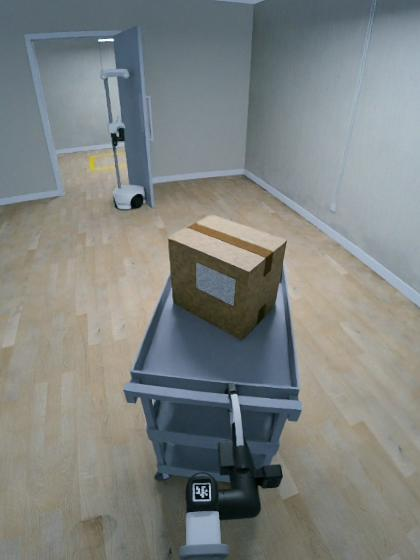

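Call:
{"name": "move", "arguments": {
  "blocking": false,
  "r2": {"base":{"strafe_m":-0.25},"pace":"slow"}
}}

Call:
{"name": "wait", "arguments": {
  "seconds": 4
}}

Call:
{"name": "move", "arguments": {
  "blocking": false,
  "r2": {"base":{"rotate_rad":0.22},"pace":"slow"}
}}

Call:
{"name": "wait", "arguments": {
  "seconds": 1.5
}}

Call:
{"name": "move", "arguments": {
  "blocking": false,
  "r2": {"base":{"strafe_m":-0.25},"pace":"slow"}
}}

Call:
{"name": "wait", "arguments": {
  "seconds": 4
}}

Call:
{"name": "move", "arguments": {
  "blocking": false,
  "r2": {"base":{"rotate_rad":0.22},"pace":"slow"}
}}

Call:
{"name": "wait", "arguments": {
  "seconds": 1.5
}}

Call:
{"name": "move", "arguments": {
  "blocking": false,
  "r2": {"base":{"strafe_m":-0.27},"pace":"slow"}
}}

Call:
{"name": "wait", "arguments": {
  "seconds": 4
}}

Call:
{"name": "move", "arguments": {
  "blocking": false,
  "r2": {"base":{"rotate_rad":0.22},"pace":"slow"}
}}

Call:
{"name": "wait", "arguments": {
  "seconds": 1.5,
  "cameras": ["r2_head_camera","r1_head_camera"]
}}

Scene clock: 793.67 s.
move: r2 moving
r1: as last shown
r1.lidar_m: 2.79 2.91 0.25 - 0.25 0.25 0.45 3.85 1.18 2.74 2.86 3.82
r1.motor_effort: lift_m=+22(22) arm_m=-4(4) wheel_0=+0(0) wheel_1=+0(0) wheel_2=+0(0)
r1.servo_current: wrist_yaw_rad=46(65) wrist_pitch_rad=39(52) wrist_roll_rad=59(59) gripper_m=39(46)
r1.contact_limits: strafe_m 0.5
r1.wrist_depth_mm: - - - - - - - / - - - - - - - / - - - - - - - / - - - - - - - / - - - - - - - / - - - 191 - - - / - - 178 183 144 - -
r2.base_odometry: x=+0.236 y=+0.343 heading=-2.404
r2.turned_by_wheels: +0.000
r2.turned_by_imu: +0.001
r2.base_tilt: forward=-0.7 right=+0.1
r2.lidar_m: 0.49 0.57 2.96 2.51 2.15 1.22 0.98 0.99 1.18 1.99 2.24 0.53
r2.base_status: strafe_m moving
r2.joint_positions: lift_m=+0.687 arm_m=+0.112 wrist_yaw_rad=+0.002 wrist_pitch_rad=+0.007 wrist_roll_rad=+1.569 gripper_m=-0.024
r2.joint_status: not commanded
r2.measured_speeds: translate_m=+0.000 strafe_m=-0.056 rotate_rad=+0.002 lift_m=+0.000 arm_m=+0.000 wrist_yaw_rad=+0.000 wrist_pitch_rad=+0.000 wrist_roll_rad=+0.000
r2.motor_effort: lift_m=+20(21) arm_m=+6(6) wheel_0=+10(13) wheel_1=-6(9) wheel_2=+0(4)
r2.servo_current: wrist_yaw_rad=39(65) wrist_pitch_rad=39(52) wrist_roll_rad=46(59) gripper_m=91(91)
r2.contact_limits: arm_m 0
r2.hand_pose: x=+0.5714 y=-0.0867 z=+0.8629 quat_wxyz=(+0.708, +0.706, +0.003, -0.002) (m; r2's base frame)
r2.wrist_depth_mm: - - - 146 203 226 224 / - - - 151 209 809 - / - - 512 154 214 809 - / - 469 462 159 220 820 - / - - 517 165 229 - - / - - 187 170 180 - - / - - - - 243 1708 -
pictures: none

Scene clock: 796.80 s.
earlier move: r2 done
r1.base_odometry: x=-0.872 y=+0.689 heading=-2.652
r1.turned_by_wheels: +0.000
r1.turned_by_imu: +0.000
r1.base_tilt: forward=-1.6 right=+1.3
r1.lidar_m: 2.88 2.94 0.25 - 0.25 0.25 0.44 3.84 1.19 2.69 2.86 3.80
r1.base_status: not commanded
r1.joint_positions: lift_m=+0.700 arm_m=+0.000 wrist_yaw_rad=-0.002 wrist_pitch_rad=+0.003 wrist_roll_rad=+0.000 gripper_m=-0.020
r1.joint_status: not commanded
r1.measured_speeds: all 0
r1.motor_effort: lift_m=+22(22) arm_m=-4(4) wheel_0=+0(1) wheel_1=+0(0) wheel_2=+0(0)
r1.servo_current: wrist_yaw_rad=59(65) wrist_pitch_rad=46(52) wrist_roll_rad=39(65) gripper_m=39(52)
r1.contact_limits: strafe_m 0.5
r1.hand_pose: x=+0.4592 y=-0.0880 z=+0.8771 quat_wxyz=(+1.000, +0.000, +0.001, -0.001) (m; r1's base frame)
r1.wrist_depth_mm: - - - - - - - / - - - - - - - / - - - - - - - / - - - - - - - / - - - - - - - / - - - 191 - - - / - - 178 183 143 - -
r2.base_odometry: x=+0.077 y=+0.517 heading=-2.404
r2.turned_by_wheels: +0.000
r2.turned_by_imu: +0.001
r2.base_tilt: forward=-0.7 right=+0.0
r2.lidar_m: 0.49 0.48 3.23 2.74 2.03 1.12 0.95 0.94 1.09 1.88 2.02 0.55
r2.base_status: done
r2.joint_positions: lift_m=+0.687 arm_m=+0.112 wrist_yaw_rad=+0.002 wrist_pitch_rad=+0.007 wrist_roll_rad=+1.569 gripper_m=-0.024
r2.joint_status: not commanded
r2.measured_speeds: all 0
r2.motor_effort: lift_m=+20(21) arm_m=+6(6) wheel_0=+4(13) wheel_1=-5(9) wheel_2=+0(4)
r2.servo_current: wrist_yaw_rad=52(65) wrist_pitch_rad=46(59) wrist_roll_rad=39(59) gripper_m=85(91)
r2.contact_limits: arm_m 0
r2.hand_pose: x=+0.5714 y=-0.0867 z=+0.8629 quat_wxyz=(+0.708, +0.706, +0.003, -0.002) (m; r2's base frame)
r2.wrist_depth_mm: - - - 193 260 1537 1098 / - - - 189 253 266 267 / - - - 183 246 1708 549 / - - 627 180 240 820 - / - - 462 176 235 831 - / - - 187 171 181 - - / - - 512 - 226 - -
wait: 3.13 of 4 s (r2 has come to rest)
pictures: none

Scene clock: 797.30 s.
move: r2 moving
r1: as last shown
r1.lidar_m: 2.86 2.93 0.25 - 0.26 0.25 0.46 3.84 1.20 2.72 2.83 3.82
r1.servo_current: wrist_yaw_rad=46(65) wrist_pitch_rad=46(52) wrist_roll_rad=39(72) gripper_m=52(52)
r1.contact_limits: strafe_m 0.5
r2.base_odometry: x=+0.078 y=+0.517 heading=-2.281
r2.turned_by_wheels: +0.123
r2.turned_by_imu: +0.120
r2.base_tilt: forward=-0.7 right=+0.1
r2.lidar_m: 0.50 0.55 2.98 2.74 1.66 1.05 0.95 0.95 1.16 2.00 2.03 0.51
r2.base_status: rotate_rad moving
r2.joint_positions: lift_m=+0.687 arm_m=+0.112 wrist_yaw_rad=-0.007 wrist_pitch_rad=+0.007 wrist_roll_rad=+1.569 gripper_m=-0.024
r2.joint_status: not commanded
r2.measured_speeds: translate_m=-0.001 strafe_m=+0.001 rotate_rad=+0.463 lift_m=+0.000 arm_m=+0.000 wrist_yaw_rad=-0.001 wrist_pitch_rad=+0.000 wrist_roll_rad=+0.000
r2.motor_effort: lift_m=+20(21) arm_m=+6(6) wheel_0=-11(13) wheel_1=-7(10) wheel_2=-14(15)
r2.servo_current: wrist_yaw_rad=59(65) wrist_pitch_rad=52(52) wrist_roll_rad=59(59) gripper_m=91(91)
r2.contact_limits: arm_m 0
r2.hand_pose: x=+0.5705 y=-0.0894 z=+0.8629 quat_wxyz=(+0.708, +0.706, +0.000, -0.005) (m; r2's base frame)
r2.wrist_depth_mm: - - - 173 234 241 242 / - - - 172 233 1537 1042 / - - - 171 233 809 - / - - 512 171 232 842 - / - 480 462 170 231 831 - / - - 187 170 180 - - / - - 564 - 230 - -
pictures: none

Scene clock: 798.03 s.
earlier move: r2 done
r1.base_odometry: x=-0.872 y=+0.689 heading=-2.652
r1.turned_by_wheels: +0.000
r1.turned_by_imu: +0.000
r1.base_tilt: forward=-1.6 right=+1.3
r1.lidar_m: 2.82 2.93 0.25 - 0.25 0.25 0.45 3.83 1.19 2.71 2.83 3.78
r1.base_status: not commanded
r1.joint_positions: lift_m=+0.700 arm_m=+0.000 wrist_yaw_rad=-0.002 wrist_pitch_rad=+0.003 wrist_roll_rad=+0.000 gripper_m=-0.020
r1.joint_status: not commanded
r1.measured_speeds: all 0
r1.motor_effort: lift_m=+22(22) arm_m=-4(4) wheel_0=+0(1) wheel_1=+0(0) wheel_2=+0(0)
r1.servo_current: wrist_yaw_rad=59(65) wrist_pitch_rad=39(52) wrist_roll_rad=52(72) gripper_m=33(52)
r1.contact_limits: strafe_m 0.5
r1.hand_pose: x=+0.4592 y=-0.0880 z=+0.8771 quat_wxyz=(+1.000, +0.000, +0.001, -0.001) (m; r1's base frame)
r1.wrist_depth_mm: - - - - - - - / - - - - - - - / - - - - - - - / - - - - - - - / - - - - - - - / - - - 191 - - - / - - 178 183 143 - -
r2.base_odometry: x=+0.077 y=+0.517 heading=-2.185
r2.turned_by_wheels: +0.095
r2.turned_by_imu: +0.093
r2.base_tilt: forward=-0.6 right=+0.0
r2.lidar_m: 0.51 0.57 2.89 2.70 1.47 1.03 0.94 0.98 1.29 2.01 2.06 0.50
r2.base_status: done
r2.joint_positions: lift_m=+0.687 arm_m=+0.112 wrist_yaw_rad=+0.001 wrist_pitch_rad=+0.007 wrist_roll_rad=+1.569 gripper_m=-0.024
r2.joint_status: not commanded
r2.measured_speeds: all 0
r2.motor_effort: lift_m=+21(21) arm_m=+6(7) wheel_0=-4(13) wheel_1=-5(10) wheel_2=-6(15)
r2.servo_current: wrist_yaw_rad=59(65) wrist_pitch_rad=46(59) wrist_roll_rad=39(59) gripper_m=91(91)
r2.contact_limits: arm_m 0
r2.hand_pose: x=+0.5713 y=-0.0871 z=+0.8629 quat_wxyz=(+0.708, +0.706, +0.003, -0.002) (m; r2's base frame)
r2.wrist_depth_mm: - - - 143 200 211 208 / - - - 148 206 750 - / - - 500 153 212 798 - / - 477 455 158 220 831 - / - - 530 164 228 - - / - - 187 170 180 - - / - - - - 244 1661 -
wait: 0.73 of 1.5 s (r2 has come to rest)
pictures: none

Scene clock: 798.53 s.
move: r2 moving
r1: as last shown
r1.lidar_m: 2.86 2.93 0.25 - 0.25 0.25 0.45 3.84 1.19 2.75 2.85 3.77
r1.motor_effort: lift_m=+22(22) arm_m=-4(4) wheel_0=+0(0) wheel_1=+0(0) wheel_2=+0(0)
r1.servo_current: wrist_yaw_rad=39(65) wrist_pitch_rad=33(46) wrist_roll_rad=59(59) gripper_m=39(46)
r1.contact_limits: strafe_m 0.5
r2.base_odometry: x=+0.066 y=+0.525 heading=-2.185
r2.turned_by_wheels: +0.000
r2.turned_by_imu: +0.001
r2.base_tilt: forward=-0.7 right=+0.0
r2.lidar_m: 0.51 0.58 2.90 2.74 1.48 1.02 0.95 0.97 1.28 1.98 2.04 0.52
r2.base_status: strafe_m moving
r2.joint_positions: lift_m=+0.687 arm_m=+0.112 wrist_yaw_rad=+0.001 wrist_pitch_rad=+0.007 wrist_roll_rad=+1.569 gripper_m=-0.024
r2.joint_status: not commanded
r2.measured_speeds: translate_m=+0.000 strafe_m=-0.056 rotate_rad=-0.002 lift_m=+0.000 arm_m=+0.000 wrist_yaw_rad=+0.005 wrist_pitch_rad=+0.000 wrist_roll_rad=+0.000
r2.motor_effort: lift_m=+21(21) arm_m=+6(6) wheel_0=+12(12) wheel_1=-7(9) wheel_2=+0(5)
r2.servo_current: wrist_yaw_rad=46(59) wrist_pitch_rad=52(52) wrist_roll_rad=52(59) gripper_m=85(91)
r2.contact_limits: arm_m 0
r2.hand_pose: x=+0.5713 y=-0.0870 z=+0.8629 quat_wxyz=(+0.708, +0.706, +0.003, -0.002) (m; r2's base frame)
r2.wrist_depth_mm: - - - 142 198 208 205 / - - - 146 204 - - / - - 492 151 211 798 - / - 480 452 157 219 809 - / - - 530 163 228 - - / - - 187 170 180 - - / - - - - 243 1661 -
pictures: none

Scene clock: 801.67 s.
earlier move: r2 done
r1.base_odometry: x=-0.872 y=+0.689 heading=-2.652
r1.turned_by_wheels: +0.000
r1.turned_by_imu: +0.000
r1.base_tilt: forward=-1.6 right=+1.3
r1.lidar_m: 2.90 2.93 0.25 - 0.25 0.25 0.47 3.83 1.19 2.75 2.87 3.81
r1.base_status: not commanded
r1.joint_positions: lift_m=+0.700 arm_m=+0.000 wrist_yaw_rad=-0.002 wrist_pitch_rad=+0.003 wrist_roll_rad=+0.000 gripper_m=-0.020
r1.joint_status: not commanded
r1.measured_speeds: all 0
r1.motor_effort: lift_m=+22(22) arm_m=-4(4) wheel_0=-1(1) wheel_1=+0(0) wheel_2=+0(0)
r1.servo_current: wrist_yaw_rad=59(72) wrist_pitch_rad=39(59) wrist_roll_rad=39(65) gripper_m=46(52)
r1.contact_limits: strafe_m 0.5
r1.hand_pose: x=+0.4592 y=-0.0880 z=+0.8771 quat_wxyz=(+1.000, +0.000, +0.001, -0.001) (m; r1's base frame)
r1.wrist_depth_mm: - - - - - - - / - - - - - - - / - - - - - - - / - - - - - - - / - - - - - - - / - - - 191 - - - / - - 178 182 143 - -
r2.base_odometry: x=-0.127 y=+0.661 heading=-2.185
r2.turned_by_wheels: +0.000
r2.turned_by_imu: +0.001
r2.base_tilt: forward=-0.7 right=+0.1
r2.lidar_m: 0.50 0.51 3.17 2.98 1.45 1.00 0.91 0.97 1.26 1.76 1.82 0.54
r2.base_status: done
r2.joint_positions: lift_m=+0.687 arm_m=+0.112 wrist_yaw_rad=+0.002 wrist_pitch_rad=+0.007 wrist_roll_rad=+1.569 gripper_m=-0.024
r2.joint_status: not commanded
r2.measured_speeds: all 0
r2.motor_effort: lift_m=+20(21) arm_m=+5(7) wheel_0=+6(14) wheel_1=-3(9) wheel_2=+0(5)
r2.servo_current: wrist_yaw_rad=59(65) wrist_pitch_rad=52(59) wrist_roll_rad=46(59) gripper_m=85(91)
r2.contact_limits: arm_m 0
r2.hand_pose: x=+0.5714 y=-0.0869 z=+0.8629 quat_wxyz=(+0.708, +0.706, +0.003, -0.002) (m; r2's base frame)
r2.wrist_depth_mm: - - - 186 247 1336 1078 / - - - 182 245 274 274 / - - - 179 241 1661 - / - - 580 177 237 842 - / - 492 462 174 235 831 - / - - 187 172 180 - - / - - 525 - 228 - -
wait: 3.13 of 4 s (r2 has come to rest)
pictures: none

Scene clock: 802.17 s.
move: r2 moving
r1: as last shown
r1.lidar_m: 2.90 2.95 0.25 - 0.25 0.25 0.47 3.83 1.21 2.73 2.83 3.81
r1.motor_effort: lift_m=+22(22) arm_m=-4(4) wheel_0=+0(1) wheel_1=+0(1) wheel_2=+0(0)
r1.servo_current: wrist_yaw_rad=59(59) wrist_pitch_rad=26(46) wrist_roll_rad=59(59) gripper_m=39(52)
r1.contact_limits: strafe_m 0.5
r1.wrist_depth_mm: - - - - - - - / - - - - - - - / - - - - - - - / - - - - - - - / - - - - - - - / - - - 191 - - - / - - 178 183 144 - -
r2.base_odometry: x=-0.127 y=+0.661 heading=-2.062
r2.turned_by_wheels: +0.123
r2.turned_by_imu: +0.119
r2.base_tilt: forward=-0.7 right=+0.1
r2.lidar_m: 0.52 0.54 3.05 2.99 1.26 0.97 0.93 1.00 1.43 1.75 1.88 0.52
r2.base_status: rotate_rad moving
r2.joint_positions: lift_m=+0.687 arm_m=+0.112 wrist_yaw_rad=-0.007 wrist_pitch_rad=+0.007 wrist_roll_rad=+1.569 gripper_m=-0.024
r2.joint_status: not commanded
r2.measured_speeds: translate_m=+0.000 strafe_m=+0.000 rotate_rad=+0.464 lift_m=+0.000 arm_m=+0.000 wrist_yaw_rad=+0.000 wrist_pitch_rad=+0.000 wrist_roll_rad=+0.000
r2.motor_effort: lift_m=+20(21) arm_m=+6(6) wheel_0=-9(15) wheel_1=-9(10) wheel_2=-15(16)
r2.servo_current: wrist_yaw_rad=52(59) wrist_pitch_rad=39(52) wrist_roll_rad=46(59) gripper_m=85(91)
r2.contact_limits: arm_m 0
r2.hand_pose: x=+0.5706 y=-0.0894 z=+0.8629 quat_wxyz=(+0.708, +0.706, +0.000, -0.005) (m; r2's base frame)
r2.wrist_depth_mm: - - - 165 225 231 232 / - - - 166 225 1618 1138 / - - 621 167 228 798 - / - - 480 168 229 820 - / - - 473 169 230 831 - / - - 187 170 179 820 - / - - 591 - 232 - -
pictures: none

Scene clock: 802.90 s.
earlier move: r2 done
r1.base_odometry: x=-0.872 y=+0.689 heading=-2.652
r1.turned_by_wheels: +0.000
r1.turned_by_imu: +0.000
r1.base_tilt: forward=-1.6 right=+1.3
r1.lidar_m: 2.87 2.92 0.25 - 0.25 0.25 0.45 3.82 1.20 2.73 2.84 3.81
r1.base_status: not commanded
r1.joint_positions: lift_m=+0.700 arm_m=+0.000 wrist_yaw_rad=-0.002 wrist_pitch_rad=+0.003 wrist_roll_rad=+0.000 gripper_m=-0.020
r1.joint_status: not commanded
r1.measured_speeds: all 0
r1.motor_effort: lift_m=+22(22) arm_m=-4(4) wheel_0=+0(1) wheel_1=+0(1) wheel_2=+0(0)
r1.servo_current: wrist_yaw_rad=59(59) wrist_pitch_rad=39(46) wrist_roll_rad=52(72) gripper_m=39(52)
r1.contact_limits: strafe_m 0.5
r1.hand_pose: x=+0.4592 y=-0.0880 z=+0.8771 quat_wxyz=(+1.000, +0.000, +0.001, -0.001) (m; r1's base frame)
r1.wrist_depth_mm: - - - - - - - / - - - - - - - / - - - - - - - / - - - - - - - / - - - - - - - / - - - 191 - - - / - - 177 182 143 - -
r2.base_odometry: x=-0.127 y=+0.661 heading=-1.966
r2.turned_by_wheels: +0.096
r2.turned_by_imu: +0.094
r2.base_tilt: forward=-0.7 right=+0.1
r2.lidar_m: 0.51 0.59 3.01 2.34 1.20 0.94 0.93 1.02 1.59 1.75 1.96 0.52
r2.base_status: done
r2.joint_positions: lift_m=+0.687 arm_m=+0.112 wrist_yaw_rad=+0.000 wrist_pitch_rad=+0.007 wrist_roll_rad=+1.569 gripper_m=-0.024
r2.joint_status: not commanded
r2.measured_speeds: all 0
r2.motor_effort: lift_m=+21(21) arm_m=+6(6) wheel_0=-3(15) wheel_1=-3(10) wheel_2=-7(16)
r2.servo_current: wrist_yaw_rad=46(59) wrist_pitch_rad=52(59) wrist_roll_rad=52(59) gripper_m=78(91)
r2.contact_limits: arm_m 0
r2.hand_pose: x=+0.5712 y=-0.0873 z=+0.8629 quat_wxyz=(+0.708, +0.706, +0.003, -0.002) (m; r2's base frame)
r2.wrist_depth_mm: - - - 139 194 1366 224 / - - 569 144 201 - - / - 517 477 148 208 - - / - 484 459 155 217 820 - / - - 544 162 228 - - / - - 187 170 180 - - / - - - - 246 1618 -
wait: 0.73 of 1.5 s (r2 has come to rest)
pictures: none

Scene clock: 803.40 s.
move: r2 moving
r1: as last shown
r1.base_tilt: forward=-1.6 right=+1.2
r1.lidar_m: 2.87 2.93 0.25 - 0.25 0.25 0.46 3.85 1.19 2.72 2.85 3.80
r1.motor_effort: lift_m=+22(22) arm_m=-4(4) wheel_0=+0(1) wheel_1=+0(0) wheel_2=+0(0)
r1.servo_current: wrist_yaw_rad=39(65) wrist_pitch_rad=39(52) wrist_roll_rad=46(52) gripper_m=39(46)
r1.contact_limits: strafe_m 0.5
r1.wrist_depth_mm: - - - - - - - / - - - - - - - / - - - - - - - / - - - - - - - / - - - - - - - / - - - 191 - - - / - - 178 183 143 - -
r2.base_odometry: x=-0.140 y=+0.667 heading=-1.966
r2.turned_by_wheels: +0.000
r2.turned_by_imu: +0.001
r2.base_tilt: forward=-0.7 right=+0.0
r2.lidar_m: 0.52 0.58 2.99 2.40 1.19 0.96 0.92 1.05 1.61 1.74 1.93 0.51
r2.base_status: strafe_m moving
r2.joint_positions: lift_m=+0.687 arm_m=+0.112 wrist_yaw_rad=+0.001 wrist_pitch_rad=+0.007 wrist_roll_rad=+1.569 gripper_m=-0.024
r2.joint_status: not commanded
r2.measured_speeds: translate_m=-0.001 strafe_m=-0.056 rotate_rad=+0.004 lift_m=+0.000 arm_m=+0.000 wrist_yaw_rad=+0.005 wrist_pitch_rad=+0.000 wrist_roll_rad=+0.000
r2.motor_effort: lift_m=+21(21) arm_m=+6(6) wheel_0=+9(13) wheel_1=-8(9) wheel_2=+0(6)
r2.servo_current: wrist_yaw_rad=52(52) wrist_pitch_rad=46(52) wrist_roll_rad=33(52) gripper_m=85(91)
r2.contact_limits: arm_m 0
r2.hand_pose: x=+0.5712 y=-0.0873 z=+0.8629 quat_wxyz=(+0.708, +0.706, +0.003, -0.002) (m; r2's base frame)
r2.wrist_depth_mm: - - - 137 192 1308 - / - - 569 143 200 - - / - 512 473 148 209 - - / - 488 466 154 216 809 - / - - 554 161 227 - - / - - 188 168 180 - - / - - - - 247 1661 -
pictures: none

Scene clock: 806.73 s.
earlier move: r2 done
r1.base_odometry: x=-0.872 y=+0.689 heading=-2.652
r1.turned_by_wheels: +0.000
r1.turned_by_imu: +0.000
r1.base_tilt: forward=-1.6 right=+1.3
r1.lidar_m: 2.86 2.93 0.25 - 0.25 0.25 0.45 3.83 1.20 2.74 2.84 3.80
r1.base_status: not commanded
r1.joint_positions: lift_m=+0.700 arm_m=+0.000 wrist_yaw_rad=-0.002 wrist_pitch_rad=+0.003 wrist_roll_rad=+0.000 gripper_m=-0.020
r1.joint_status: not commanded
r1.measured_speeds: all 0
r1.motor_effort: lift_m=+22(22) arm_m=-4(4) wheel_0=+0(1) wheel_1=+0(0) wheel_2=+0(0)
r1.servo_current: wrist_yaw_rad=33(72) wrist_pitch_rad=39(52) wrist_roll_rad=52(65) gripper_m=39(52)
r1.contact_limits: strafe_m 0.5
r1.hand_pose: x=+0.4592 y=-0.0880 z=+0.8771 quat_wxyz=(+1.000, +0.000, +0.001, -0.001) (m; r1's base frame)
r1.wrist_depth_mm: - - - - - - - / - - - - - - - / - - - - - - - / - - - - - - - / - - - - - - - / - - - 191 - - - / - - 178 182 144 - -
r2.base_odometry: x=-0.376 y=+0.765 heading=-1.966
r2.turned_by_wheels: +0.000
r2.turned_by_imu: +0.001
r2.base_tilt: forward=-0.6 right=+0.1
r2.lidar_m: 0.49 0.49 3.25 2.47 1.23 0.99 0.94 1.07 1.50 1.50 1.68 0.56
r2.base_status: done
r2.joint_positions: lift_m=+0.687 arm_m=+0.112 wrist_yaw_rad=+0.001 wrist_pitch_rad=+0.007 wrist_roll_rad=+1.569 gripper_m=-0.024
r2.joint_status: not commanded
r2.measured_speeds: all 0
r2.motor_effort: lift_m=+20(21) arm_m=+5(6) wheel_0=+5(14) wheel_1=-4(9) wheel_2=+0(6)
r2.servo_current: wrist_yaw_rad=52(59) wrist_pitch_rad=52(59) wrist_roll_rad=39(59) gripper_m=91(98)
r2.contact_limits: arm_m 0
r2.hand_pose: x=+0.5713 y=-0.0870 z=+0.8629 quat_wxyz=(+0.708, +0.706, +0.003, -0.002) (m; r2's base frame)
r2.wrist_depth_mm: - - - 182 243 1336 1025 / - - - 179 242 1499 1118 / - - - 177 238 1661 - / - - 554 176 236 842 - / - 473 466 174 233 831 - / - - 187 171 181 - - / - - 539 - 228 - -
wait: 3.33 of 4 s (r2 has come to rest)
pictures: none

Scene clock: 807.23 s.
move: r2 moving
r1: as last shown
r1.lidar_m: 2.88 2.92 0.25 - 0.25 0.25 0.46 3.86 1.20 2.74 2.83 3.79
r1.servo_current: wrist_yaw_rad=46(72) wrist_pitch_rad=46(46) wrist_roll_rad=59(59) gripper_m=46(46)
r1.contact_limits: strafe_m 0.5
r1.wrist_depth_mm: - - - - - - - / - - - - - - - / - - - - - - - / - - - - - - - / - - - - - - - / - - - 190 - - - / - - 178 183 144 - -
r2.base_odometry: x=-0.376 y=+0.765 heading=-1.843
r2.turned_by_wheels: +0.123
r2.turned_by_imu: +0.120
r2.base_tilt: forward=-0.7 right=+0.0
r2.lidar_m: 0.52 0.54 3.24 1.93 1.13 0.97 0.98 1.17 1.50 1.51 1.77 0.52
r2.base_status: rotate_rad moving
r2.joint_positions: lift_m=+0.687 arm_m=+0.112 wrist_yaw_rad=-0.006 wrist_pitch_rad=+0.007 wrist_roll_rad=+1.569 gripper_m=-0.024
r2.joint_status: not commanded
r2.measured_speeds: translate_m=+0.001 strafe_m=+0.000 rotate_rad=+0.467 lift_m=+0.000 arm_m=+0.000 wrist_yaw_rad=-0.001 wrist_pitch_rad=+0.000 wrist_roll_rad=+0.000
r2.motor_effort: lift_m=+20(21) arm_m=+5(5) wheel_0=-6(13) wheel_1=-7(9) wheel_2=-14(15)
r2.servo_current: wrist_yaw_rad=59(59) wrist_pitch_rad=52(52) wrist_roll_rad=52(59) gripper_m=85(91)
r2.contact_limits: arm_m 0
r2.hand_pose: x=+0.5706 y=-0.0893 z=+0.8629 quat_wxyz=(+0.708, +0.706, +0.000, -0.005) (m; r2's base frame)
r2.wrist_depth_mm: - - - 164 224 230 231 / - - - 165 226 1661 1160 / - - 615 167 228 809 - / - - 477 167 229 831 - / - - 480 169 230 842 - / - - 187 170 180 809 - / - - 597 - 234 - -
pictures: none

Scene clock: 807.97 s.
earlier move: r2 done
r1.base_odometry: x=-0.872 y=+0.689 heading=-2.652
r1.turned_by_wheels: +0.000
r1.turned_by_imu: +0.000
r1.base_tilt: forward=-1.6 right=+1.2
r1.lidar_m: 2.87 2.95 0.25 - 0.25 0.25 0.43 3.84 1.20 2.71 2.82 3.79
r1.base_status: not commanded
r1.joint_positions: lift_m=+0.700 arm_m=+0.000 wrist_yaw_rad=-0.002 wrist_pitch_rad=+0.003 wrist_roll_rad=+0.000 gripper_m=-0.020
r1.joint_status: not commanded
r1.measured_speeds: all 0
r1.motor_effort: lift_m=+22(22) arm_m=-4(4) wheel_0=-1(1) wheel_1=+0(0) wheel_2=+0(0)
r1.servo_current: wrist_yaw_rad=52(72) wrist_pitch_rad=39(52) wrist_roll_rad=46(72) gripper_m=39(46)
r1.contact_limits: strafe_m 0.5
r1.hand_pose: x=+0.4592 y=-0.0880 z=+0.8771 quat_wxyz=(+1.000, +0.000, +0.001, -0.001) (m; r1's base frame)
r1.wrist_depth_mm: - - - - - - - / - - - - - - - / - - - - - - - / - - - - - - - / - - - - - - - / - - - 191 - - - / - - 177 183 143 - -
r2.base_odometry: x=-0.376 y=+0.765 heading=-1.747
r2.turned_by_wheels: +0.096
r2.turned_by_imu: +0.093
r2.base_tilt: forward=-0.7 right=+0.1
r2.lidar_m: 0.52 0.60 3.24 1.69 1.07 0.96 0.99 1.23 1.48 1.50 1.91 0.49
r2.base_status: done
r2.joint_positions: lift_m=+0.687 arm_m=+0.112 wrist_yaw_rad=+0.000 wrist_pitch_rad=+0.007 wrist_roll_rad=+1.569 gripper_m=-0.024
r2.joint_status: not commanded
r2.measured_speeds: all 0
r2.motor_effort: lift_m=+20(21) arm_m=+5(6) wheel_0=-3(13) wheel_1=-4(9) wheel_2=-6(15)
r2.servo_current: wrist_yaw_rad=59(59) wrist_pitch_rad=46(52) wrist_roll_rad=52(59) gripper_m=91(91)
r2.contact_limits: arm_m 0
r2.hand_pose: x=+0.5712 y=-0.0873 z=+0.8629 quat_wxyz=(+0.708, +0.706, +0.003, -0.003) (m; r2's base frame)
r2.wrist_depth_mm: - - - 135 191 647 - / - - 554 141 198 - - / - 492 466 147 209 - - / - 496 469 154 216 - - / - - 559 161 226 - - / - - 187 167 180 - - / - - - - - 1661 -
wait: 0.73 of 1.5 s (r2 has come to rest)
pictures: r1_head_camera, r2_head_camera
Images, in order (width x height): r1_head_camera 420x560, r2_head_camera 420x560.

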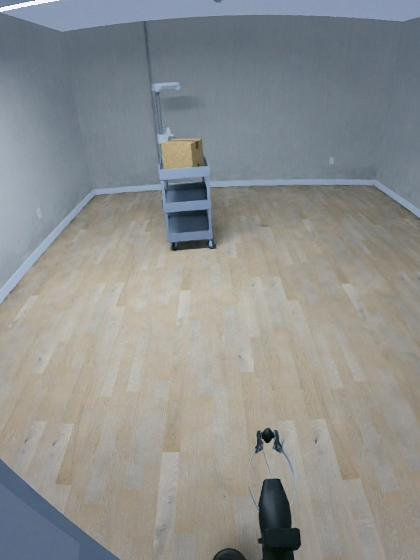

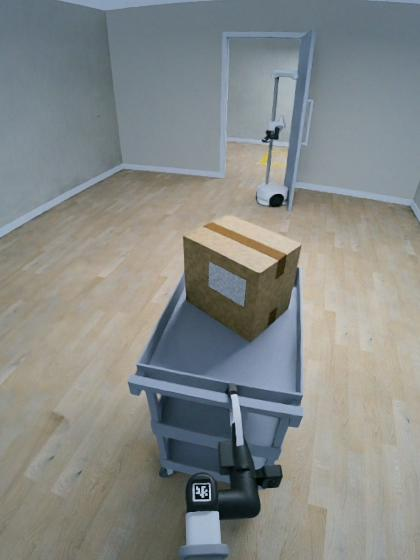

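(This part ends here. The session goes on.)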